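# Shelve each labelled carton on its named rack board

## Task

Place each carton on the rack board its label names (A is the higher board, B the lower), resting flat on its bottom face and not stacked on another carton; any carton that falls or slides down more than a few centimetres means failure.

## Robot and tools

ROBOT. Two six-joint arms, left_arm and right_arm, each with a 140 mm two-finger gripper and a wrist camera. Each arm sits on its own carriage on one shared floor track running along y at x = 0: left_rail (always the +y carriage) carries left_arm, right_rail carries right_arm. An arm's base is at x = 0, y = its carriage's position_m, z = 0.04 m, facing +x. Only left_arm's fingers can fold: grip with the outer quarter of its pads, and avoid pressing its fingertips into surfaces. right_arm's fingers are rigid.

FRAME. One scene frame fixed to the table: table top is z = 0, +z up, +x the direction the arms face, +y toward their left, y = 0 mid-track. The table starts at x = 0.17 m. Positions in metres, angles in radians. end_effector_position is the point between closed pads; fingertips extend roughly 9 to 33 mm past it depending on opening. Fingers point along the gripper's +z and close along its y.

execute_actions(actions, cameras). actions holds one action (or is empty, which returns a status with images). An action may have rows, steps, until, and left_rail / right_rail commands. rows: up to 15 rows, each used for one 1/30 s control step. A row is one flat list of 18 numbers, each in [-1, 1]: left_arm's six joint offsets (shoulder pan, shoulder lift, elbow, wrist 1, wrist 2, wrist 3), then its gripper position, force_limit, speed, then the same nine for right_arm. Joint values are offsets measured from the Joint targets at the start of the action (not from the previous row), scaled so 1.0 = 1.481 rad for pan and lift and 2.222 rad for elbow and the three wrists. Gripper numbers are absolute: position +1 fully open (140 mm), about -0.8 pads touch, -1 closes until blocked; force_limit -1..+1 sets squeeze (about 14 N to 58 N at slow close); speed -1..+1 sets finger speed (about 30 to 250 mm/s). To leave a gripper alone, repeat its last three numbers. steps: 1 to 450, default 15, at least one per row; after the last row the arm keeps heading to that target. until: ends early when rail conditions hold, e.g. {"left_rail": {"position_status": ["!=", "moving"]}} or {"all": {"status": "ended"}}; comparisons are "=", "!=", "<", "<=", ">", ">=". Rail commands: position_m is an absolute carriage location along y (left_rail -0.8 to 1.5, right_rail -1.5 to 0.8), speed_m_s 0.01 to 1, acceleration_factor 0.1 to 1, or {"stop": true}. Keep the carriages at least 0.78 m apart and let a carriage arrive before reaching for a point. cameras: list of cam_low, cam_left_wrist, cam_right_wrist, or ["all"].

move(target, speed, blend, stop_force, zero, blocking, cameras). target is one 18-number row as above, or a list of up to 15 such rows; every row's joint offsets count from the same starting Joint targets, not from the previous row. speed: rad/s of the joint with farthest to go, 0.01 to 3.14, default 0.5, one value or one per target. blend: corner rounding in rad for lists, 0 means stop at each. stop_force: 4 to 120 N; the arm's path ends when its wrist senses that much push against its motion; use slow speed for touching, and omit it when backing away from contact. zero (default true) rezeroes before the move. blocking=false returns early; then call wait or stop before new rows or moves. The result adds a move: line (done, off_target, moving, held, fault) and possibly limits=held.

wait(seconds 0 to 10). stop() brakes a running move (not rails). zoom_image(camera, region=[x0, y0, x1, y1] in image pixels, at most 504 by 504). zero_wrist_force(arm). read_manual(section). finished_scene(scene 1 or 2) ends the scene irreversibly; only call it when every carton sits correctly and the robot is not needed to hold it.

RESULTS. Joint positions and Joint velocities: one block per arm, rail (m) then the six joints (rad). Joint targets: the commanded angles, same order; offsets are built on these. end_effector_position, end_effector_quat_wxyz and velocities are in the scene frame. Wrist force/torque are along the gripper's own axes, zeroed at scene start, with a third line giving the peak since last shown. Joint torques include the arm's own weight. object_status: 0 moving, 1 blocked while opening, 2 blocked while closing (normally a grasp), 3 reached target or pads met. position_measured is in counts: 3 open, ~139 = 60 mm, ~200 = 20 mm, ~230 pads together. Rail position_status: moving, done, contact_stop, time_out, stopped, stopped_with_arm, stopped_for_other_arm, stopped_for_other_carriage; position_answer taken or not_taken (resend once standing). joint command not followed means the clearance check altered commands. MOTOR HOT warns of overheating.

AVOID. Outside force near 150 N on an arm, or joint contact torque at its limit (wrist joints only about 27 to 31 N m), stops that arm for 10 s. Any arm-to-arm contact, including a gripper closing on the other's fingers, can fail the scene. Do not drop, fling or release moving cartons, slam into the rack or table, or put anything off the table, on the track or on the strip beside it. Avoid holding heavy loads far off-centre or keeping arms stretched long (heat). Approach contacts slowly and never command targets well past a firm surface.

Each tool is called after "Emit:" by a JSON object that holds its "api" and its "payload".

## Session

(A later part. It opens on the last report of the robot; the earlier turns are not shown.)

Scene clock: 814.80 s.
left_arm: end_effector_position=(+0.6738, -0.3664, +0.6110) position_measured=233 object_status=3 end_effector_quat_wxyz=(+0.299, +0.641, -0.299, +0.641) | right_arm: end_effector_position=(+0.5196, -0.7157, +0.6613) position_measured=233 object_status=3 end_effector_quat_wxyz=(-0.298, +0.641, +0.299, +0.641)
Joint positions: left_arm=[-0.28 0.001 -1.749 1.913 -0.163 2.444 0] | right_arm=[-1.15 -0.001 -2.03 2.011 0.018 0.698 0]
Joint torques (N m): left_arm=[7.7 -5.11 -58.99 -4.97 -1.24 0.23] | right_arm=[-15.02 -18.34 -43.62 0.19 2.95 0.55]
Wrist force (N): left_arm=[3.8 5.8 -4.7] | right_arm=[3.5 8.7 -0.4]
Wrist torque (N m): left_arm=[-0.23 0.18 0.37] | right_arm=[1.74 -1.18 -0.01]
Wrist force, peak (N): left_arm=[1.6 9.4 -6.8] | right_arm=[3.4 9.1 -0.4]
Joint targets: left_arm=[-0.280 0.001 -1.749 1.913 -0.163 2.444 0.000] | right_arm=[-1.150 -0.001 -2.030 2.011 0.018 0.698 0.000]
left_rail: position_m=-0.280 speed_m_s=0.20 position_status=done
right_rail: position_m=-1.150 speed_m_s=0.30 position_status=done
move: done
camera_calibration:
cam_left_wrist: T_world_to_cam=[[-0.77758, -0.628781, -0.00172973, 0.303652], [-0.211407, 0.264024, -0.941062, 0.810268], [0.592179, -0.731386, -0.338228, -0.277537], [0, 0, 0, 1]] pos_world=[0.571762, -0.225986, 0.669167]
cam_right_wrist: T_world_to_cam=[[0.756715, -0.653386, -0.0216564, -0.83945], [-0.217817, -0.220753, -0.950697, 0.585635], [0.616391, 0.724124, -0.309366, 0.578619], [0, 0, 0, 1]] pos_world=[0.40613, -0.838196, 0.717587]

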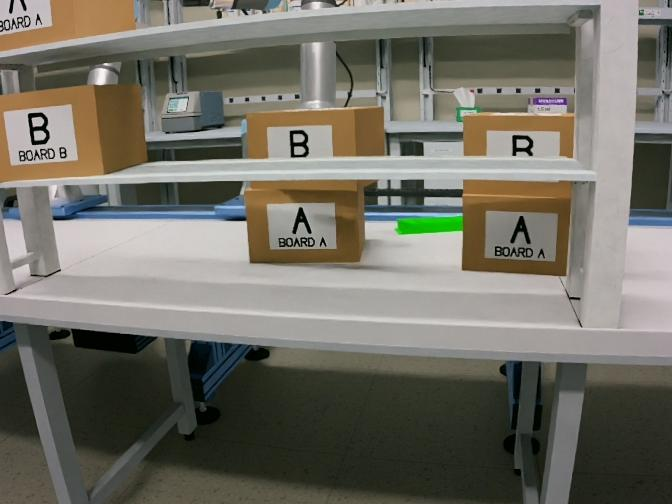

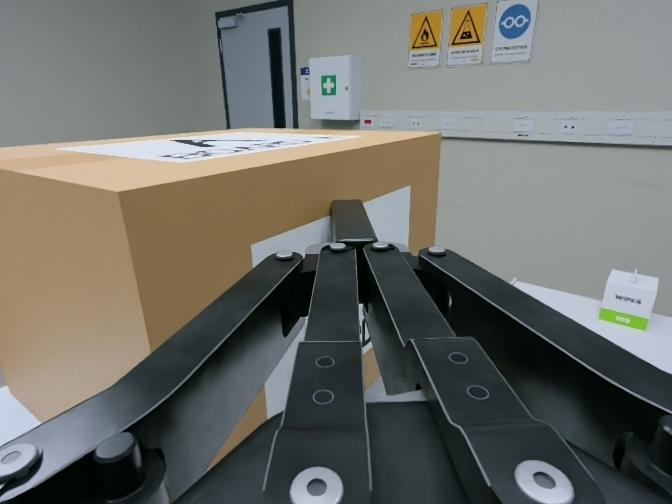

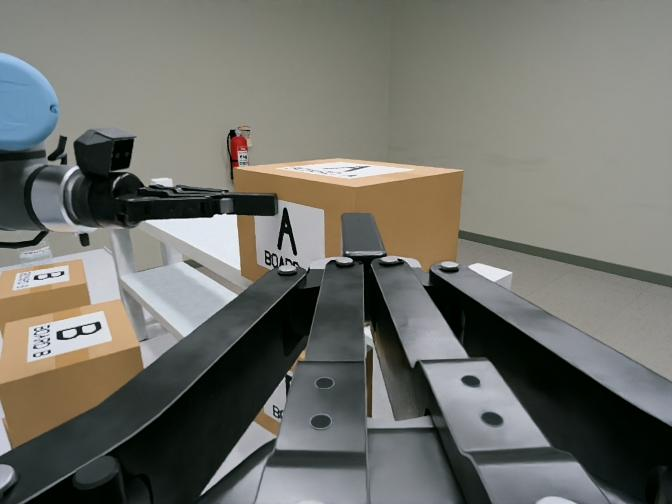

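Emit:
{"api": "move", "payload": {"target": [-0.0007,-0.1503,0.0691,0.0306,-0.0239,0,-1,-1,0,0.0007,0,0,0,0.0236,0,-1,-1,0], "speed": 0.4}}

Emit:
{"api": "execute_actions", "payload": {"actions": [{"left_rail":{"position_m":0.717,"speed_m_s":0.5,"acceleration_factor":0.6},"steps":300,"until":{"any":{"status":"ended"}}}]}}

Emit:
{"api": "execute_actions", "payload": {"actions": [{"right_rail":{"position_m":-0.133,"speed_m_s":0.5,"acceleration_factor":0.6},"steps":300,"until":{"any":{"status":"ended"}}}]}}

Emit:
{"api": "move", "payload": {"target": [0,0.1240,0.2284,-0.3106,0,0,-1,-1,0,0,0.1634,0.2534,-0.3614,0,0,-1,-1,0], "speed": 0.3, "cameras": ["all"]}}

Scene clock: 845.43 s.
left_arm: end_effector_position=(+0.5621, -0.3550, +0.6115) position_measured=233 object_status=3 end_effector_quat_wxyz=(+0.282, +0.648, -0.282, +0.649) | right_arm: end_effector_position=(+0.5325, -0.7270, +0.6613) position_measured=233 object_status=3 end_effector_quat_wxyz=(-0.282, +0.648, +0.282, +0.649)
Joint positions: left_arm=[-0.28 0 -1.972 2.066 -0.095 2.391 0] | right_arm=[-1.15 0 -2.03 2.011 0.018 0.75 0]
Joint torques (N m): left_arm=[-17.78 -35.08 -40.22 1.02 -2.3 0.62] | right_arm=[11.81 -17.38 -45.4 -0.23 3.86 0.52]
Wrist force (N): left_arm=[-0.6 0.5 -0.2] | right_arm=[3.3 8.2 -0.7]
Wrist torque (N m): left_arm=[-0.17 -0.02 0.35] | right_arm=[1.64 -1.14 0.00]
Wrist force, peak (N): left_arm=[4.9 6.0 -5.2] | right_arm=[3.4 8.9 -0.3]
Joint targets: left_arm=[-0.280 0.000 -1.972 2.066 -0.095 2.391 0.000] | right_arm=[-1.150 0.000 -2.030 2.011 0.018 0.750 0.000]
left_rail: position_m=-0.280 speed_m_s=0.20 position_status=done
right_rail: position_m=-1.150 speed_m_s=0.30 position_status=done
move: done

Scene clock: 848.93 s.
left_arm: end_effector_position=(+0.5620, +0.6419, +0.6115) position_measured=233 object_status=3 end_effector_quat_wxyz=(+0.282, +0.648, -0.282, +0.649) | right_arm: end_effector_position=(+0.5325, -0.7270, +0.6613) position_measured=233 object_status=3 end_effector_quat_wxyz=(-0.282, +0.648, +0.282, +0.649)
Joint positions: left_arm=[0.717 0 -1.972 2.066 -0.095 2.391 0] | right_arm=[-1.15 0 -2.03 2.011 0.018 0.75 0]
Joint torques (N m): left_arm=[-4.78 -33.81 -47.15 0.5 0.64 0.35] | right_arm=[11.84 -18.93 -47.07 -0.55 3.4 0.78]
Wrist force (N): left_arm=[-0.6 0.9 0.0] | right_arm=[3.5 8.1 -0.4]
Wrist torque (N m): left_arm=[-0.08 -0.03 0.35] | right_arm=[1.61 -1.18 0.00]
Wrist force, peak (N): left_arm=[-0.5 1.1 1.0] | right_arm=[3.5 8.6 -0.3]
Joint targets: left_arm=[0.717 0.000 -1.972 2.066 -0.095 2.391 0.000] | right_arm=[-1.150 0.000 -2.030 2.011 0.018 0.750 0.000]
Tool commands: left_gripper/position=-1.0 left_gripper/force_limit=-1.0 left_gripper/speed=+0.0 right_gripper/position=-1.0 right_gripper/force_limit=-1.0 right_gripper/speed=+0.0
left_rail: position_m=0.717 speed_m_s=0.50 position_status=done
right_rail: position_m=-1.150 speed_m_s=0.30 position_status=done

Scene clock: 852.47 s.
left_arm: end_effector_position=(+0.5620, +0.6420, +0.6115) position_measured=233 object_status=3 end_effector_quat_wxyz=(+0.282, +0.648, -0.282, +0.649) | right_arm: end_effector_position=(+0.5325, +0.2900, +0.6613) position_measured=233 object_status=3 end_effector_quat_wxyz=(-0.282, +0.648, +0.282, +0.649)
Joint positions: left_arm=[0.717 0 -1.972 2.066 -0.095 2.391 0] | right_arm=[-0.133 0 -2.03 2.011 0.018 0.75 0]
Joint torques (N m): left_arm=[7.33 -31.89 -55.44 -0.58 1.54 0.48] | right_arm=[8.06 -17.79 -48.64 -0.71 -2.31 0.58]
Wrist force (N): left_arm=[-0.9 0.7 0.2] | right_arm=[3.3 8.3 -0.5]
Wrist torque (N m): left_arm=[-0.13 0.05 0.35] | right_arm=[1.64 -1.15 0.00]
Wrist force, peak (N): left_arm=[-0.9 1.0 0.2] | right_arm=[3.3 9.2 -1.3]
Joint targets: left_arm=[0.717 0.000 -1.972 2.066 -0.095 2.391 0.000] | right_arm=[-0.133 0.000 -2.030 2.011 0.018 0.750 0.000]
Tool commands: left_gripper/position=-1.0 left_gripper/force_limit=-1.0 left_gripper/speed=+0.0 right_gripper/position=-1.0 right_gripper/force_limit=-1.0 right_gripper/speed=+0.0
left_rail: position_m=0.717 speed_m_s=0.50 position_status=done
right_rail: position_m=-0.133 speed_m_s=0.50 position_status=done

Scene clock: 864.80 s.
left_arm: end_effector_position=(+0.5255, +0.6420, +0.3315) position_measured=233 object_status=3 end_effector_quat_wxyz=(+0.282, +0.648, -0.282, +0.648) | right_arm: end_effector_position=(+0.5387, +0.2902, +0.3663) position_measured=233 object_status=3 end_effector_quat_wxyz=(-0.281, +0.646, +0.283, +0.651)
Joint positions: left_arm=[0.717 0 -1.814 2.504 -0.691 2.391 0] | right_arm=[-0.133 0 -1.841 2.449 -0.615 0.75 0]
Joint torques (N m): left_arm=[9.6 3.14 -28.94 -5.36 1.13 0.56] | right_arm=[-2.22 -14.89 -32.68 -1.91 0.35 0.37]
Wrist force (N): left_arm=[-0.4 0.7 0.1] | right_arm=[29.0 7.8 -7.6]
Wrist torque (N m): left_arm=[-0.12 -0.04 0.37] | right_arm=[1.28 -6.45 -0.02]
Wrist force, peak (N): left_arm=[-1.7 1.1 -0.5] | right_arm=[155.9 -40.7 -5.5]
Joint targets: left_arm=[0.717 0.000 -1.814 2.504 -0.691 2.391 0.000] | right_arm=[-0.133 0.000 -1.841 2.449 -0.615 0.750 0.000]
Tool commands: left_gripper/position=-1.0 left_gripper/force_limit=-1.0 left_gripper/speed=+0.0 right_gripper/position=-1.0 right_gripper/force_limit=-1.0 right_gripper/speed=+0.003922
FORCE FAULT: contact force on the right arm reached its limit, and that arm stopped for 10 seconds. The contact can be on any part of that arm, not only on its tool. That arm's remaining commands of this call were not run. That arm's target is now where it stood when the stop ended, not its last command. That arm accepts commands again.
left_rail: position_m=0.717 speed_m_s=0.50 position_status=done
right_rail: position_m=-0.133 speed_m_s=0.50 position_status=done
move: fault (right_arm), off_target (left_arm; braked at the fault stop of right_arm); left_arm: the wrist 1 is farthest, 0.094 rad from its target; right_arm: the wrist 1 is farthest, 0.170 rad from its target
camera_calibration:
cam_left_wrist: T_world_to_cam=[[-0.743774, -0.668429, -0.00196539, 0.829565], [-0.224649, 0.252739, -0.941093, 0.263905], [0.62955, -0.699519, -0.338143, 0.413073], [0, 0, 0, 1]] pos_world=[0.416245, 0.776759, 0.389667]
cam_right_wrist: T_world_to_cam=[[0.722527, -0.691116, -0.0177257, -0.175191], [-0.223554, -0.209299, -0.951955, 0.531612], [0.654201, 0.691775, -0.305725, -0.265125], [0, 0, 0, 1]] pos_world=[0.418869, 0.173595, 0.42191]

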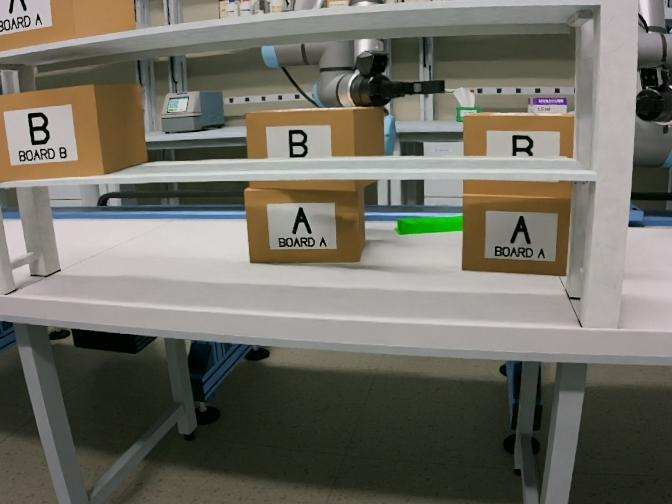

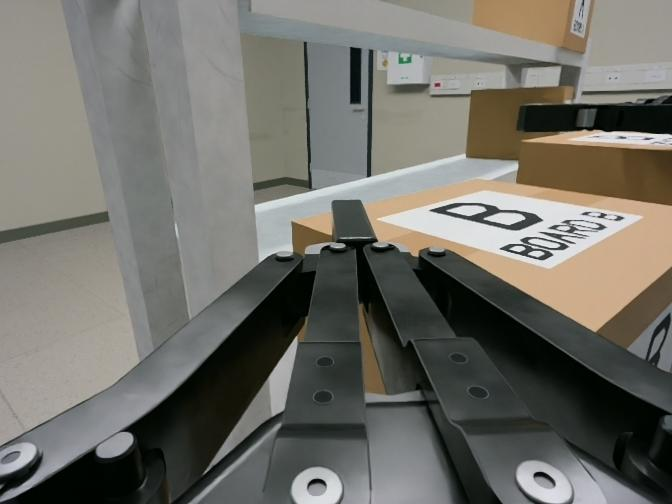

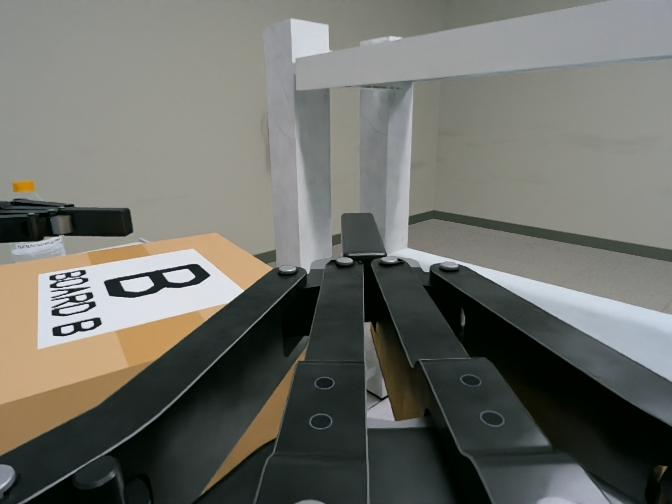

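Emit:
{"api": "move", "payload": {"target": [0,-0.1064,-0.1969,0.2683,0,0,-1,-1,0,0,-0.0882,-0.1721,0.2341,0,0,-1,-1,0], "speed": 0.4}}

Emit:
{"api": "execute_actions", "payload": {"actions": [{"right_rail":{"position_m":-0.589},"steps":300,"until":{"any":{"status":"ended"}}}]}}

Emit:
{"api": "execute_actions", "payload": {"actions": [{"left_rail":{"position_m":0.281},"steps":300,"until":{"any":{"status":"ended"}}}], "cameras": ["all"]}}

Scene clock: 881.43 s.
left_arm: end_effector_position=(+0.5623, +0.6420, +0.6102) position_measured=233 object_status=3 end_effector_quat_wxyz=(+0.282, +0.649, -0.282, +0.648) | right_arm: end_effector_position=(+0.5622, +0.2902, +0.6105) position_measured=233 object_status=3 end_effector_quat_wxyz=(-0.282, +0.649, +0.282, +0.648)
Joint positions: left_arm=[0.717 0 -1.971 2.067 -0.095 2.391 0] | right_arm=[-0.133 0 -1.971 2.067 -0.095 0.75 0]
Joint torques (N m): left_arm=[10.37 -33.13 -62.56 0.86 1.69 0.42] | right_arm=[-2.05 -25.62 -51.07 1.4 0.24 0.5]
Wrist force (N): left_arm=[-0.7 0.6 -0.1] | right_arm=[1.1 9.0 -0.8]
Wrist torque (N m): left_arm=[-0.14 0.02 0.35] | right_arm=[1.84 -0.66 0.01]
Wrist force, peak (N): left_arm=[-2.5 1.7 -0.8] | right_arm=[28.3 8.3 -8.1]
Joint targets: left_arm=[0.717 0.000 -1.971 2.067 -0.095 2.391 0.000] | right_arm=[-0.133 0.000 -1.971 2.067 -0.095 0.750 0.000]
left_rail: position_m=0.717 speed_m_s=0.50 position_status=done
right_rail: position_m=-0.133 speed_m_s=0.50 position_status=done
move: done

Scene clock: 883.83 s.
left_arm: end_effector_position=(+0.5623, +0.6420, +0.6103) position_measured=233 object_status=3 end_effector_quat_wxyz=(+0.282, +0.649, -0.282, +0.648) | right_arm: end_effector_position=(+0.5622, -0.1658, +0.6106) position_measured=233 object_status=3 end_effector_quat_wxyz=(-0.282, +0.649, +0.282, +0.648)
Joint positions: left_arm=[0.717 0 -1.971 2.067 -0.095 2.391 0] | right_arm=[-0.589 0 -1.971 2.067 -0.095 0.75 0]
Joint torques (N m): left_arm=[10.26 -32.91 -61.76 0.81 1.71 0.1] | right_arm=[-0.24 -24.06 -47.95 0.85 0.42 0.58]
Wrist force (N): left_arm=[-0.7 0.7 0.0] | right_arm=[1.1 9.1 -0.6]
Wrist torque (N m): left_arm=[-0.14 0.01 0.35] | right_arm=[1.87 -0.66 0.01]
Wrist force, peak (N): left_arm=[-1.1 0.7 0.2] | right_arm=[1.0 9.9 -1.2]
Joint targets: left_arm=[0.717 0.000 -1.971 2.067 -0.095 2.391 0.000] | right_arm=[-0.589 0.000 -1.971 2.067 -0.095 0.750 0.000]
Tool commands: left_gripper/position=-1.0 left_gripper/force_limit=-1.0 left_gripper/speed=+0.0 right_gripper/position=-1.0 right_gripper/force_limit=-1.0 right_gripper/speed=+0.0
left_rail: position_m=0.717 speed_m_s=0.50 position_status=done
right_rail: position_m=-0.589 speed_m_s=0.50 position_status=done

Scene clock: 886.17 s.
left_arm: end_effector_position=(+0.5623, +0.2060, +0.6103) position_measured=233 object_status=3 end_effector_quat_wxyz=(+0.282, +0.649, -0.282, +0.648) | right_arm: end_effector_position=(+0.5622, -0.1658, +0.6106) position_measured=233 object_status=3 end_effector_quat_wxyz=(-0.282, +0.649, +0.282, +0.648)
Joint positions: left_arm=[0.281 0 -1.971 2.067 -0.095 2.391 0] | right_arm=[-0.589 0 -1.971 2.067 -0.095 0.75 0]
Joint torques (N m): left_arm=[10.1 -34.3 -58.54 0.46 1.76 0.16] | right_arm=[-0.19 -23.94 -43.33 0.17 0.25 0.31]
Wrist force (N): left_arm=[-0.8 0.7 0.1] | right_arm=[0.8 9.0 -0.3]
Wrist torque (N m): left_arm=[-0.13 0.02 0.35] | right_arm=[1.84 -0.62 0.01]
Wrist force, peak (N): left_arm=[-1.2 1.3 0.6] | right_arm=[0.8 9.4 -0.6]
Joint targets: left_arm=[0.281 0.000 -1.971 2.067 -0.095 2.391 0.000] | right_arm=[-0.589 0.000 -1.971 2.067 -0.095 0.750 0.000]
Tool commands: left_gripper/position=-1.0 left_gripper/force_limit=-1.0 left_gripper/speed=+0.0 right_gripper/position=-1.0 right_gripper/force_limit=-1.0 right_gripper/speed=+0.0
left_rail: position_m=0.281 speed_m_s=0.50 position_status=done
right_rail: position_m=-0.589 speed_m_s=0.50 position_status=done
camera_calibration:
cam_left_wrist: T_world_to_cam=[[-0.743743, -0.668464, -0.00119048, 0.565669], [-0.225605, 0.252687, -0.940878, 0.645234], [0.629244, -0.699503, -0.338743, 0.1798], [0, 0, 0, 1]] pos_world=[0.453142, 0.340858, 0.668666]
cam_right_wrist: T_world_to_cam=[[0.722416, -0.691082, -0.0228197, -0.499796], [-0.230284, -0.209345, -0.950339, 0.676792], [0.651985, 0.691795, -0.310379, 0.113745], [0, 0, 0, 1]] pos_world=[0.442755, -0.282405, 0.66708]

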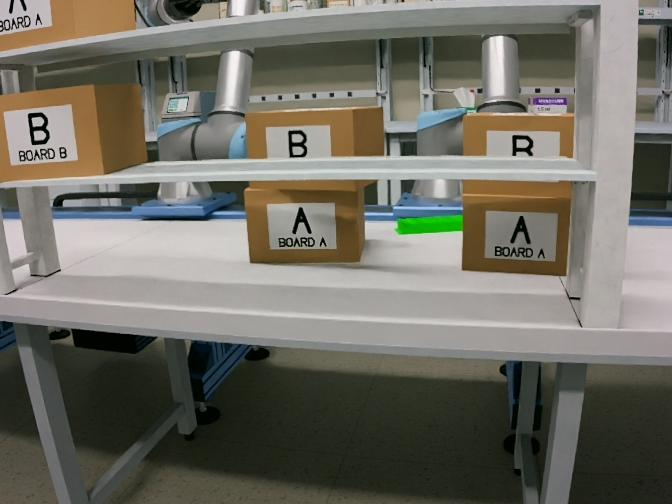

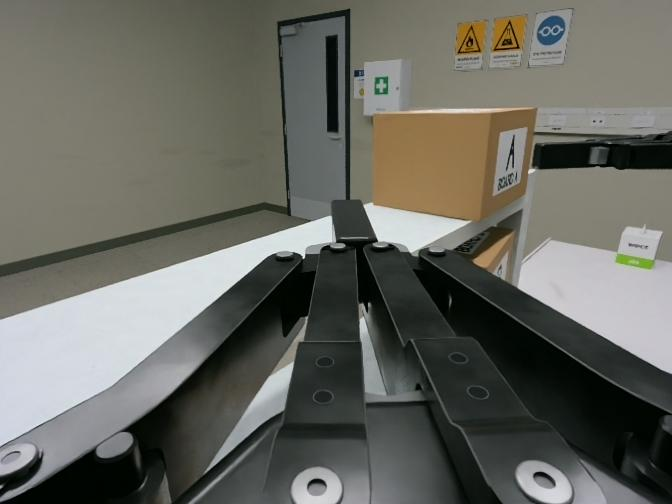

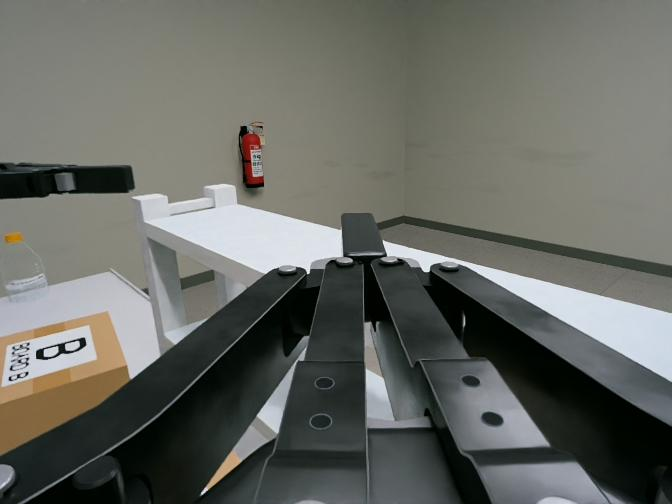

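Emit:
{"api": "move", "payload": {"target": [0,0.1030,0.1313,-0.2004,0,0,-1,-1,0,0,0.1030,0.1313,-0.2004,0,0,-1,-1,0], "speed": 0.3, "cameras": ["all"]}}

Scene clock: 894.13 s.
left_arm: end_effector_position=(+0.5722, +0.2060, +0.4011) position_measured=233 object_status=3 end_effector_quat_wxyz=(+0.282, +0.648, -0.282, +0.648) | right_arm: end_effector_position=(+0.5723, -0.1658, +0.4014) position_measured=233 object_status=3 end_effector_quat_wxyz=(-0.282, +0.648, +0.282, +0.649)
Joint positions: left_arm=[0.281 0 -1.819 2.358 -0.54 2.391 0] | right_arm=[-0.589 0 -1.819 2.358 -0.54 0.75 0]
Joint torques (N m): left_arm=[10.65 0.3 -34.56 -5.24 1.46 0.24] | right_arm=[-1.65 -7.49 -30.94 -6.56 0.32 0.7]
Wrist force (N): left_arm=[-0.2 0.6 0.3] | right_arm=[0.9 8.7 0.1]
Wrist torque (N m): left_arm=[-0.14 -0.08 0.35] | right_arm=[1.74 -0.64 0.02]
Wrist force, peak (N): left_arm=[-2.0 1.2 -0.4] | right_arm=[1.0 9.5 -0.6]
Joint targets: left_arm=[0.281 0.000 -1.819 2.359 -0.540 2.391 0.000] | right_arm=[-0.589 0.000 -1.819 2.358 -0.540 0.750 0.000]
left_rail: position_m=0.281 speed_m_s=0.50 position_status=done
right_rail: position_m=-0.589 speed_m_s=0.50 position_status=done
move: done
camera_calibration:
cam_left_wrist: T_world_to_cam=[[-0.743757, -0.668448, -0.00189588, 0.573043], [-0.224705, 0.25269, -0.941093, 0.450249], [0.62955, -0.699518, -0.338143, 0.102189], [0, 0, 0, 1]] pos_world=[0.463045, 0.340758, 0.459367]
cam_right_wrist: T_world_to_cam=[[0.722432, -0.691088, -0.0221342, -0.51212], [-0.22939, -0.20935, -0.950554, 0.479885], [0.652283, 0.691788, -0.30977, 0.0418468], [0, 0, 0, 1]] pos_world=[0.452757, -0.282405, 0.457784]

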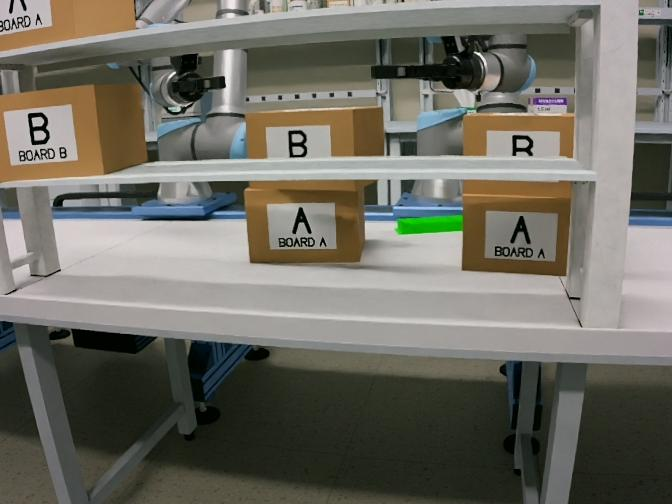

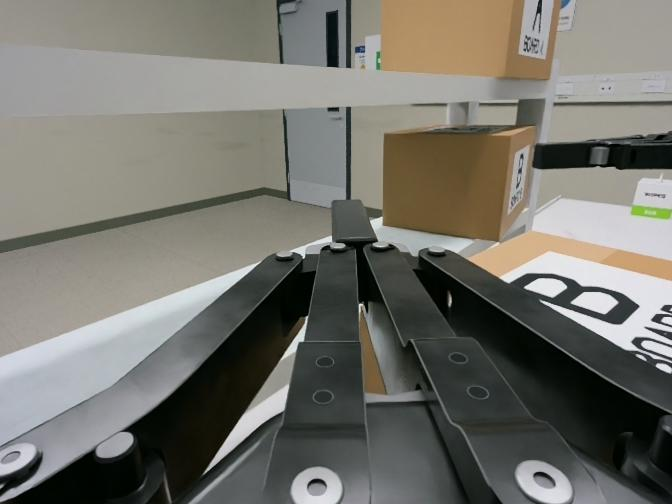

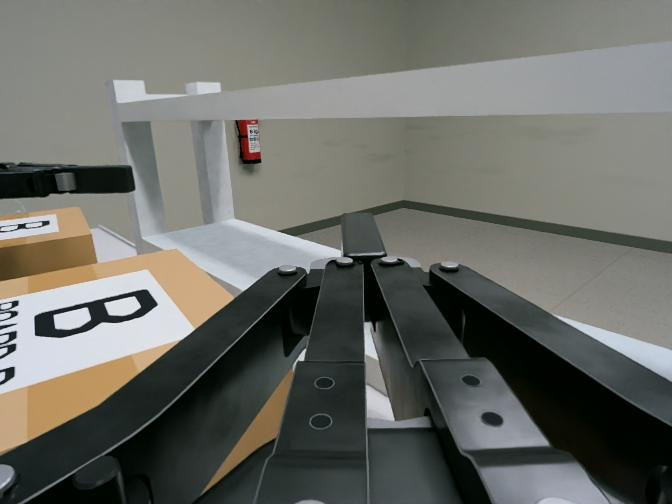

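Emit:
{"api": "execute_actions", "payload": {"actions": [{"left_rail":{"position_m":0.278,"speed_m_s":0.05,"acceleration_factor":0.15},"right_rail":{"position_m":-0.542,"speed_m_s":0.05,"acceleration_factor":0.15},"steps":200,"until":{"all":{"status":"ended"}}}]}}

Emit:
{"api": "move", "payload": {"target": [0,0.0205,0.0969,-0.1101,0,0,-1,-1,0,0,0.0205,0.0969,-0.1101,0,0,-1,-1,0], "speed": 0.12, "stop_force": 20, "cameras": ["cam_left_wrist","cam_right_wrist"]}}

Scene clock: 912.53 s.
left_arm: end_effector_position=(+0.5722, +0.2030, +0.4010) position_measured=233 object_status=3 end_effector_quat_wxyz=(+0.282, +0.648, -0.282, +0.648) | right_arm: end_effector_position=(+0.5723, -0.1188, +0.4013) position_measured=233 object_status=3 end_effector_quat_wxyz=(-0.282, +0.648, +0.282, +0.649)
Joint positions: left_arm=[0.278 0 -1.819 2.359 -0.54 2.391 0] | right_arm=[-0.542 0 -1.819 2.358 -0.54 0.75 0]
Joint torques (N m): left_arm=[10.8 0.84 -32.83 -5.27 1.58 0.92] | right_arm=[0.04 -8.43 -30.19 -6.29 0.28 0.5]
Wrist force (N): left_arm=[-0.5 0.8 -0.1] | right_arm=[1.1 8.5 -0.2]
Wrist torque (N m): left_arm=[-0.10 -0.01 0.35] | right_arm=[1.70 -0.68 0.02]
Wrist force, peak (N): left_arm=[-0.8 1.1 0.3] | right_arm=[0.9 9.3 -0.7]
Joint targets: left_arm=[0.278 0.000 -1.819 2.359 -0.540 2.391 0.000] | right_arm=[-0.542 0.000 -1.819 2.358 -0.540 0.750 0.000]
Tool commands: left_gripper/position=-1.0 left_gripper/force_limit=-1.0 left_gripper/speed=+0.0 right_gripper/position=-1.0 right_gripper/force_limit=-1.0 right_gripper/speed=+0.0
left_rail: position_m=0.278 speed_m_s=0.05 position_status=done
right_rail: position_m=-0.542 speed_m_s=0.05 position_status=done

Scene clock: 915.03 s.
left_arm: end_effector_position=(+0.5449, +0.2029, +0.3506) position_measured=233 object_status=3 end_effector_quat_wxyz=(+0.282, +0.649, -0.282, +0.648) | right_arm: end_effector_position=(+0.5380, -0.1188, +0.3401) position_measured=233 object_status=3 end_effector_quat_wxyz=(-0.282, +0.648, +0.282, +0.648)
Joint positions: left_arm=[0.278 0 -1.805 2.455 -0.65 2.391 0] | right_arm=[-0.542 0 -1.802 2.477 -0.675 0.75 0]
Joint torques (N m): left_arm=[7.91 -30.94 -44.13 1.56 -2.93 0.51] | right_arm=[-2.75 -16.97 -33.91 2.45 0.27 0.42]
Wrist force (N): left_arm=[19.3 3.2 -2.7] | right_arm=[20.3 7.4 -9.8]
Wrist torque (N m): left_arm=[0.54 -4.83 0.57] | right_arm=[1.81 -0.31 0.10]
Wrist force, peak (N): left_arm=[71.7 15.8 -9.3] | right_arm=[51.3 9.1 6.7]
Joint targets: left_arm=[0.278 0.000 -1.805 2.455 -0.650 2.391 0.000] | right_arm=[-0.542 0.000 -1.802 2.477 -0.675 0.750 0.000]
left_rail: position_m=0.278 speed_m_s=0.05 position_status=done
right_rail: position_m=-0.542 speed_m_s=0.05 position_status=done
move: contact (left_arm, right_arm); left_arm: the wrist 1 is farthest, 0.134 rad from its target; right_arm: the wrist 1 is farthest, 0.109 rad from its target
camera_calibration:
cam_left_wrist: T_world_to_cam=[[-0.743782, -0.66842, -0.00156557, 0.550429], [-0.225134, 0.252721, -0.940982, 0.397455], [0.629367, -0.699533, -0.338454, 0.100476], [0, 0, 0, 1]] pos_world=[0.435644, 0.337758, 0.408866]
cam_right_wrist: T_world_to_cam=[[0.722397, -0.69112, -0.0222733, -0.456226], [-0.229559, -0.209315, -0.950521, 0.423676], [0.652262, 0.691766, -0.309862, 0.0126922], [0, 0, 0, 1]] pos_world=[0.418556, -0.235405, 0.396484]
Images, in order (width x height): cam_left_wrist 672x504, cam_right_wrist 672x504.

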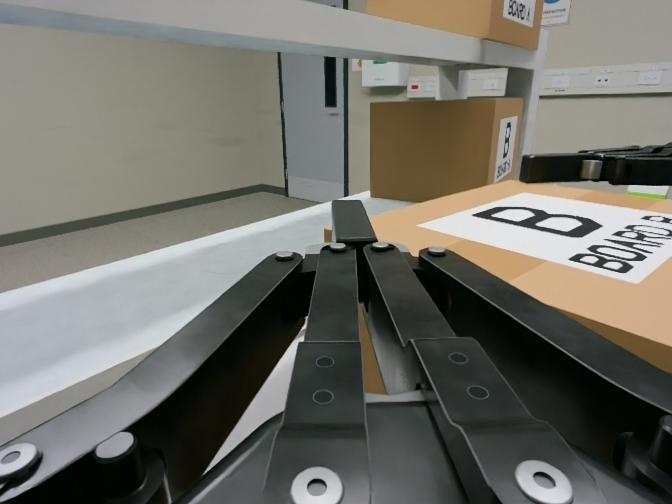

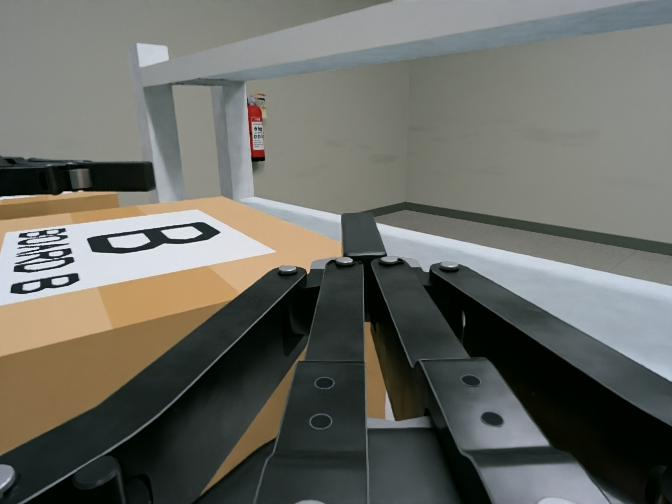

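Emit:
{"api": "move", "payload": {"target": [0,-0.0098,-0.0433,0.0495,0,0,-1,-1,0,0,-0.0115,-0.0536,0.0608,0,0,-1,-1,0], "speed": 0.2}}

Emit:
{"api": "execute_actions", "payload": {"actions": [{"left_rail":{"position_m":0.250,"speed_m_s":0.05},"right_rail":{"position_m":-0.577,"speed_m_s":0.05},"steps":200,"until":{"all":{"status":"ended"}}}]}}

Emit:
{"api": "move", "payload": {"target": [0,0.0205,0.0969,-0.1101,0,0,-1,-1,0,0,0.0205,0.0969,-0.1101,0,0,-1,-1,0], "speed": 0.12, "stop_force": 15, "cameras": ["all"]}}

Scene clock: 933.70 s.
left_arm: end_effector_position=(+0.5717, +0.2030, +0.4009) position_measured=233 object_status=3 end_effector_quat_wxyz=(+0.282, +0.648, -0.282, +0.648) | right_arm: end_effector_position=(+0.5723, -0.1188, +0.4016) position_measured=233 object_status=3 end_effector_quat_wxyz=(-0.282, +0.648, +0.282, +0.649)
Joint positions: left_arm=[0.278 0 -1.819 2.359 -0.54 2.391 0] | right_arm=[-0.542 0 -1.819 2.358 -0.54 0.75 0]
Joint torques (N m): left_arm=[8.8 -41.69 -57.41 0.23 -0.41 0.62] | right_arm=[-1.19 -31.5 -45.3 1.5 0.14 0.43]
Wrist force (N): left_arm=[-0.6 0.5 0.0] | right_arm=[-4.8 5.8 1.9]
Wrist torque (N m): left_arm=[-0.15 0.02 0.35] | right_arm=[1.07 0.65 0.02]
Wrist force, peak (N): left_arm=[19.9 3.9 -2.1] | right_arm=[20.8 7.1 -10.1]
Joint targets: left_arm=[0.278 0.000 -1.819 2.359 -0.540 2.391 0.000] | right_arm=[-0.542 0.000 -1.819 2.358 -0.540 0.750 0.000]
left_rail: position_m=0.278 speed_m_s=0.05 position_status=done
right_rail: position_m=-0.542 speed_m_s=0.05 position_status=done
move: done

Scene clock: 935.10 s.
left_arm: end_effector_position=(+0.5718, +0.1750, +0.4010) position_measured=233 object_status=3 end_effector_quat_wxyz=(+0.282, +0.648, -0.282, +0.649) | right_arm: end_effector_position=(+0.5724, -0.1538, +0.4017) position_measured=233 object_status=3 end_effector_quat_wxyz=(-0.282, +0.648, +0.282, +0.649)
Joint positions: left_arm=[0.25 0 -1.819 2.359 -0.54 2.391 0] | right_arm=[-0.577 0 -1.819 2.358 -0.54 0.75 0]
Joint torques (N m): left_arm=[9.47 -39.61 -55.66 1.08 1.6 0.56] | right_arm=[-0.35 -30.7 -45.62 1.03 0.18 0.56]
Wrist force (N): left_arm=[-0.6 0.4 0.3] | right_arm=[-5.0 5.6 2.1]
Wrist torque (N m): left_arm=[-0.17 -0.01 0.35] | right_arm=[1.04 0.68 0.02]
Wrist force, peak (N): left_arm=[-0.4 1.1 0.1] | right_arm=[-5.1 6.1 2.2]
Joint targets: left_arm=[0.250 0.000 -1.819 2.359 -0.540 2.391 0.000] | right_arm=[-0.577 0.000 -1.819 2.358 -0.540 0.750 0.000]
Tool commands: left_gripper/position=-1.0 left_gripper/force_limit=-1.0 left_gripper/speed=+0.0 right_gripper/position=-1.0 right_gripper/force_limit=-1.0 right_gripper/speed=+0.0
left_rail: position_m=0.250 speed_m_s=0.05 position_status=done
right_rail: position_m=-0.577 speed_m_s=0.05 position_status=done

Scene clock: 938.17 s.
left_arm: end_effector_position=(+0.5370, +0.1749, +0.3390) position_measured=233 object_status=3 end_effector_quat_wxyz=(+0.282, +0.648, -0.282, +0.648) | right_arm: end_effector_position=(+0.5043, -0.1538, +0.2953) position_measured=233 object_status=3 end_effector_quat_wxyz=(-0.282, +0.648, +0.282, +0.649)
Joint positions: left_arm=[0.25 0 -1.802 2.48 -0.678 2.391 0] | right_arm=[-0.577 0 -1.789 2.573 -0.785 0.75 0]
Joint torques (N m): left_arm=[5.22 -34.9 -46.6 -0.65 1.69 0.68] | right_arm=[-0.05 -3.19 -23.47 -6.17 0.27 0.4]
Wrist force (N): left_arm=[8.3 2.0 1.1] | right_arm=[-4.9 5.4 2.1]
Wrist torque (N m): left_arm=[-0.14 0.27 0.31] | right_arm=[1.06 0.68 0.06]
Wrist force, peak (N): left_arm=[38.6 -0.2 1.3] | right_arm=[-5.3 6.1 2.3]
Joint targets: left_arm=[0.250 0.000 -1.802 2.480 -0.678 2.391 0.000] | right_arm=[-0.577 0.000 -1.789 2.573 -0.785 0.750 0.000]
left_rail: position_m=0.250 speed_m_s=0.05 position_status=done
right_rail: position_m=-0.577 speed_m_s=0.05 position_status=done
move: contact (left_arm); left_arm: the wrist 1 is farthest, 0.107 rad from its target
camera_calibration:
cam_left_wrist: T_world_to_cam=[[-0.743774, -0.668429, -0.00196539, 0.525977], [-0.224649, 0.252739, -0.941093, 0.391575], [0.62955, -0.699519, -0.338143, 0.0816942], [0, 0, 0, 1]] pos_world=[0.427745, 0.309759, 0.397167]
cam_right_wrist: T_world_to_cam=[[0.722397, -0.69112, -0.0222733, -0.456996], [-0.229559, -0.209315, -0.950521, 0.366007], [0.652262, 0.691766, -0.309862, 0.0450687], [0, 0, 0, 1]] pos_world=[0.384756, -0.270405, 0.351684]

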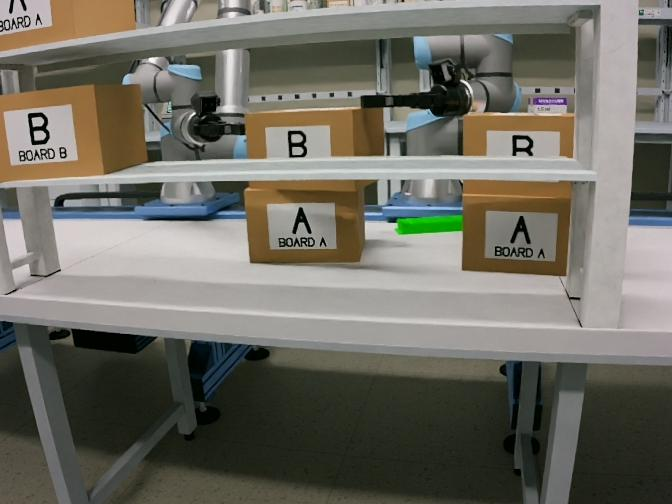

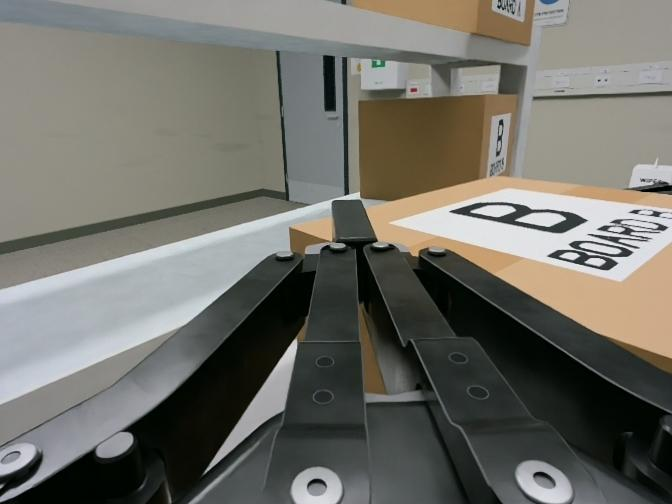

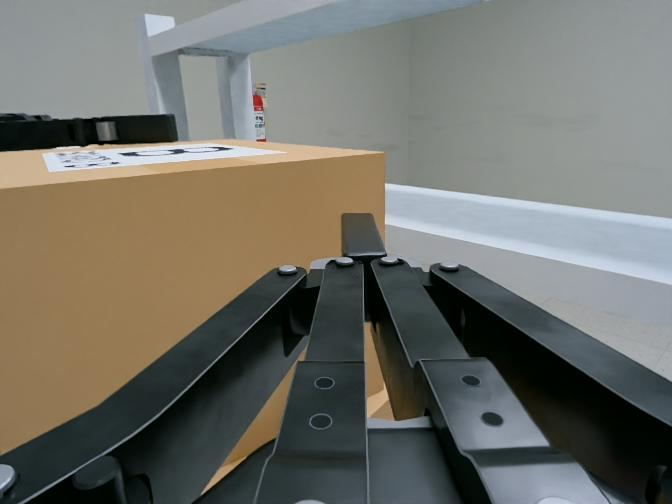

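Emit:
{"api": "move", "payload": {"target": [0,-0.1344,-0.0057,0.0953,0,0,-1,-1,0,0,0,0,0,0,0,-1,-1,0], "speed": 0.2}}

Emit:
{"api": "execute_actions", "payload": {"actions": [{"left_rail":{"position_m":0.286},"steps":200,"until":{"any":{"status":"ended"}}}]}}

Emit:
{"api": "move", "payload": {"target": [0,0.1432,0.0476,-0.1435,0,0,-1,-1,0,0,0,0,0,0,0,-1,-1,0], "speed": 0.12, "stop_force": 12, "cameras": ["all"]}}

Scene clock: 962.53 s.
left_arm: end_effector_position=(+0.4872, +0.1750, +0.4009) position_measured=233 object_status=3 end_effector_quat_wxyz=(+0.282, +0.648, -0.282, +0.648) | right_arm: end_effector_position=(+0.5043, -0.1538, +0.2953) position_measured=233 object_status=3 end_effector_quat_wxyz=(-0.282, +0.648, +0.282, +0.649)
Joint positions: left_arm=[0.25 0 -2.001 2.467 -0.466 2.391 0] | right_arm=[-0.577 0 -1.789 2.573 -0.785 0.75 0]
Joint torques (N m): left_arm=[5.84 -24.84 -57.25 1.63 1.92 0.46] | right_arm=[-1.26 -3.16 -22.82 -6.26 0.38 0.48]
Wrist force (N): left_arm=[-0.5 0.8 -0.2] | right_arm=[-5.0 5.7 2.1]
Wrist torque (N m): left_arm=[-0.10 -0.02 0.35] | right_arm=[1.11 0.71 0.06]
Wrist force, peak (N): left_arm=[8.6 2.1 0.7] | right_arm=[-5.2 6.0 2.2]
Joint targets: left_arm=[0.250 0.000 -2.002 2.467 -0.466 2.391 0.000] | right_arm=[-0.577 0.000 -1.789 2.573 -0.785 0.750 0.000]
left_rail: position_m=0.250 speed_m_s=0.05 position_status=done
right_rail: position_m=-0.577 speed_m_s=0.05 position_status=done
move: done

Scene clock: 963.97 s.
left_arm: end_effector_position=(+0.4871, +0.2110, +0.4010) position_measured=233 object_status=3 end_effector_quat_wxyz=(+0.282, +0.648, -0.282, +0.648) | right_arm: end_effector_position=(+0.5043, -0.1538, +0.2953) position_measured=233 object_status=3 end_effector_quat_wxyz=(-0.282, +0.648, +0.282, +0.649)
Joint positions: left_arm=[0.286 0 -2.002 2.467 -0.466 2.391 0] | right_arm=[-0.577 0 -1.789 2.573 -0.785 0.75 0]
Joint torques (N m): left_arm=[11.09 -28.24 -56.94 0.99 1.54 0.24] | right_arm=[-2.06 -3.12 -23.3 -6.29 0.01 0.2]
Wrist force (N): left_arm=[-0.7 0.7 -0.1] | right_arm=[-5.0 5.7 2.1]
Wrist torque (N m): left_arm=[-0.12 0.01 0.35] | right_arm=[1.13 0.70 0.07]
Wrist force, peak (N): left_arm=[-1.0 1.0 -0.2] | right_arm=[-5.2 6.0 2.1]
Joint targets: left_arm=[0.286 0.000 -2.002 2.467 -0.466 2.391 0.000] | right_arm=[-0.577 0.000 -1.789 2.573 -0.785 0.750 0.000]
Tool commands: left_gripper/position=-1.0 left_gripper/force_limit=-1.0 left_gripper/speed=+0.0 right_gripper/position=-1.0 right_gripper/force_limit=-1.0 right_gripper/speed=+0.0
left_rail: position_m=0.286 speed_m_s=0.05 position_status=done
right_rail: position_m=-0.577 speed_m_s=0.05 position_status=done

Scene clock: 967.60 s.
left_arm: end_effector_position=(+0.5044, +0.2110, +0.2958) position_measured=233 object_status=3 end_effector_quat_wxyz=(+0.282, +0.648, -0.282, +0.649) | right_arm: end_effector_position=(+0.5043, -0.1538, +0.2953) position_measured=233 object_status=3 end_effector_quat_wxyz=(-0.282, +0.648, +0.282, +0.649)
Joint positions: left_arm=[0.286 0 -1.789 2.573 -0.785 2.391 0] | right_arm=[-0.577 0 -1.789 2.573 -0.785 0.75 0]
Joint torques (N m): left_arm=[7.53 5.13 -25.58 -5.34 1.4 0.74] | right_arm=[-1.68 -3.93 -23.35 -5.92 0.14 0.41]
Wrist force (N): left_arm=[-0.5 0.6 0.2] | right_arm=[-4.8 5.8 2.2]
Wrist torque (N m): left_arm=[-0.14 0.00 0.35] | right_arm=[1.16 0.66 0.06]
Wrist force, peak (N): left_arm=[-0.9 1.0 0.1] | right_arm=[-5.3 5.9 2.5]
Joint targets: left_arm=[0.286 0.000 -1.789 2.573 -0.785 2.391 0.000] | right_arm=[-0.577 0.000 -1.789 2.573 -0.785 0.750 0.000]
left_rail: position_m=0.286 speed_m_s=0.05 position_status=done
right_rail: position_m=-0.577 speed_m_s=0.05 position_status=done
move: done
camera_calibration:
cam_left_wrist: T_world_to_cam=[[-0.743739, -0.668465, -0.00269643, 0.526035], [-0.223735, 0.252726, -0.941314, 0.334195], [0.629917, -0.699489, -0.337521, 0.112486], [0, 0, 0, 1]] pos_world=[0.395147, 0.345859, 0.353968]
cam_right_wrist: T_world_to_cam=[[0.722397, -0.69112, -0.0222733, -0.456996], [-0.229559, -0.209315, -0.950521, 0.366007], [0.652262, 0.691766, -0.309862, 0.0450687], [0, 0, 0, 1]] pos_world=[0.384756, -0.270405, 0.351684]

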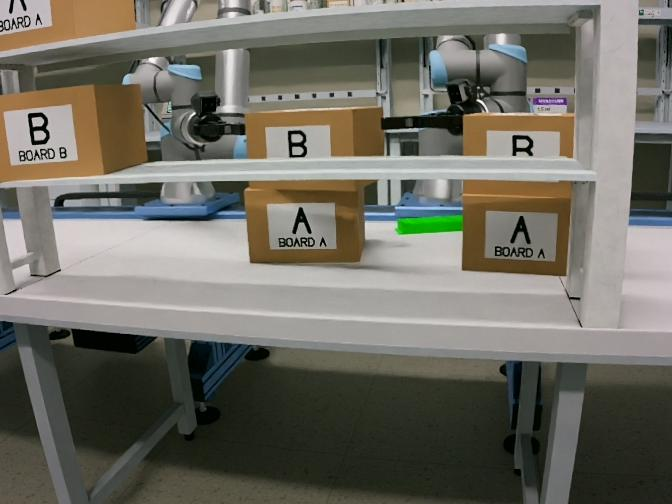

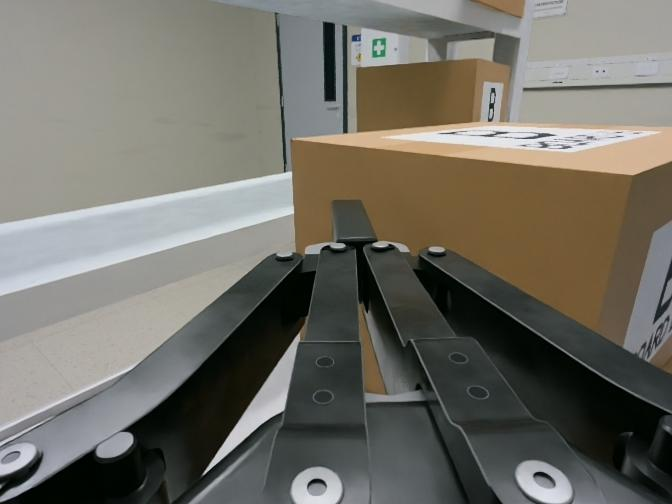

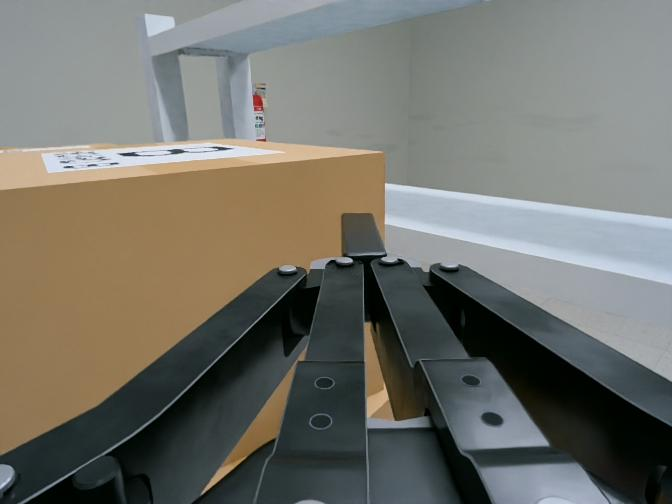

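Emit:
{"api": "move", "payload": {"target": [0,-0.0697,0.0284,0.0184,0,0,-1,-1,0,0,-0.0697,0.0284,0.0184,0,0,-1,-1,0], "speed": 0.15}}

Emit:
{"api": "execute_actions", "payload": {"actions": [{"left_rail":{"position_m":0.266},"steps":200,"until":{"any":{"status":"ended"}}}], "cameras": ["all"]}}

Scene clock: 981.63 s.
left_arm: end_effector_position=(+0.4593, +0.2110, +0.2954) position_measured=233 object_status=3 end_effector_quat_wxyz=(+0.282, +0.648, -0.282, +0.649) | right_arm: end_effector_position=(+0.4592, -0.1538, +0.2948) position_measured=233 object_status=3 end_effector_quat_wxyz=(-0.282, +0.649, +0.282, +0.648)
Joint positions: left_arm=[0.286 0 -1.892 2.636 -0.744 2.391 0] | right_arm=[-0.577 0 -1.892 2.636 -0.744 0.75 0]
Joint torques (N m): left_arm=[8.21 -26.56 -28.26 1.21 1.74 0.43] | right_arm=[-1.57 -21.74 -24.3 1.56 0.2 0.25]
Wrist force (N): left_arm=[-0.5 0.6 0.1] | right_arm=[-5.2 5.9 1.8]
Wrist torque (N m): left_arm=[-0.14 -0.03 0.36] | right_arm=[1.16 0.77 0.09]
Wrist force, peak (N): left_arm=[-0.8 1.0 -0.2] | right_arm=[-4.9 6.5 2.5]
Joint targets: left_arm=[0.286 0.000 -1.893 2.636 -0.744 2.391 0.000] | right_arm=[-0.577 0.000 -1.892 2.636 -0.744 0.750 0.000]
left_rail: position_m=0.286 speed_m_s=0.05 position_status=done
right_rail: position_m=-0.577 speed_m_s=0.05 position_status=done
move: done

Scene clock: 982.73 s.
left_arm: end_effector_position=(+0.4592, +0.1910, +0.2954) position_measured=233 object_status=3 end_effector_quat_wxyz=(+0.282, +0.648, -0.282, +0.649) | right_arm: end_effector_position=(+0.4591, -0.1538, +0.2948) position_measured=233 object_status=3 end_effector_quat_wxyz=(-0.282, +0.649, +0.282, +0.648)
Joint positions: left_arm=[0.266 0 -1.893 2.636 -0.744 2.391 0] | right_arm=[-0.577 0 -1.892 2.636 -0.744 0.75 0]
Joint torques (N m): left_arm=[11.02 -28.96 -27.55 1.19 1.93 0.55] | right_arm=[-2.72 -18.27 -24.99 1.4 0.16 0.54]
Wrist force (N): left_arm=[-0.6 0.2 0.0] | right_arm=[-5.3 5.6 2.0]
Wrist torque (N m): left_arm=[-0.24 -0.01 0.36] | right_arm=[1.08 0.80 0.09]
Wrist force, peak (N): left_arm=[-0.8 0.8 0.2] | right_arm=[-5.3 6.1 2.0]
Joint targets: left_arm=[0.266 0.000 -1.893 2.636 -0.744 2.391 0.000] | right_arm=[-0.577 0.000 -1.892 2.636 -0.744 0.750 0.000]
Tool commands: left_gripper/position=-1.0 left_gripper/force_limit=-1.0 left_gripper/speed=+0.0 right_gripper/position=-1.0 right_gripper/force_limit=-1.0 right_gripper/speed=+0.0
left_rail: position_m=0.266 speed_m_s=0.05 position_status=done
right_rail: position_m=-0.577 speed_m_s=0.05 position_status=done
camera_calibration:
cam_left_wrist: T_world_to_cam=[[-0.743761, -0.668442, -0.00213139, 0.478847], [-0.224464, 0.252757, -0.941132, 0.32894], [0.629631, -0.699499, -0.338032, 0.127118], [0, 0, 0, 1]] pos_world=[0.349945, 0.325859, 0.353567]
cam_right_wrist: T_world_to_cam=[[0.722369, -0.691132, -0.0227976, -0.424234], [-0.230269, -0.209329, -0.950346, 0.355447], [0.652043, 0.69175, -0.310359, 0.0746064], [0, 0, 0, 1]] pos_world=[0.339655, -0.270405, 0.351281]

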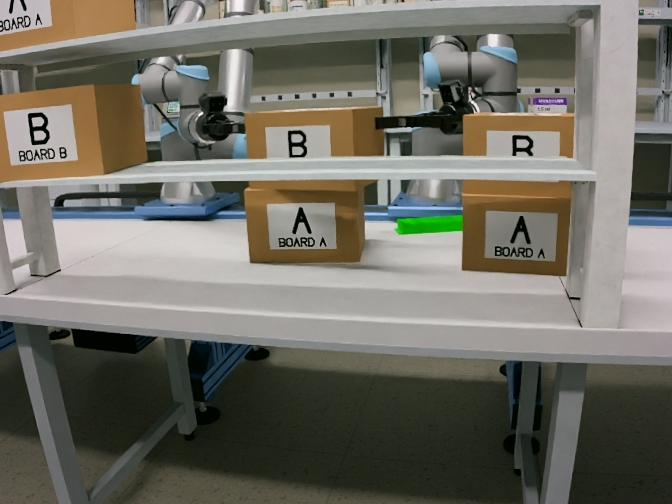

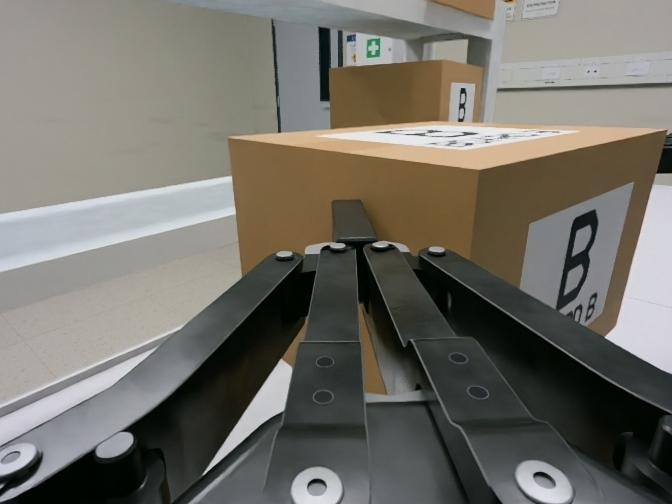

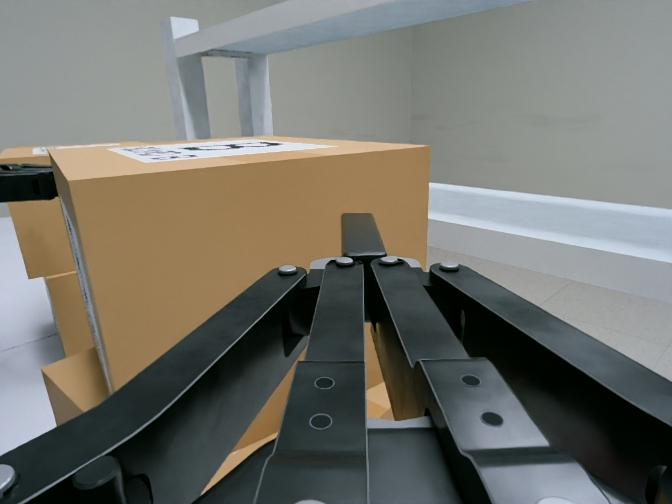

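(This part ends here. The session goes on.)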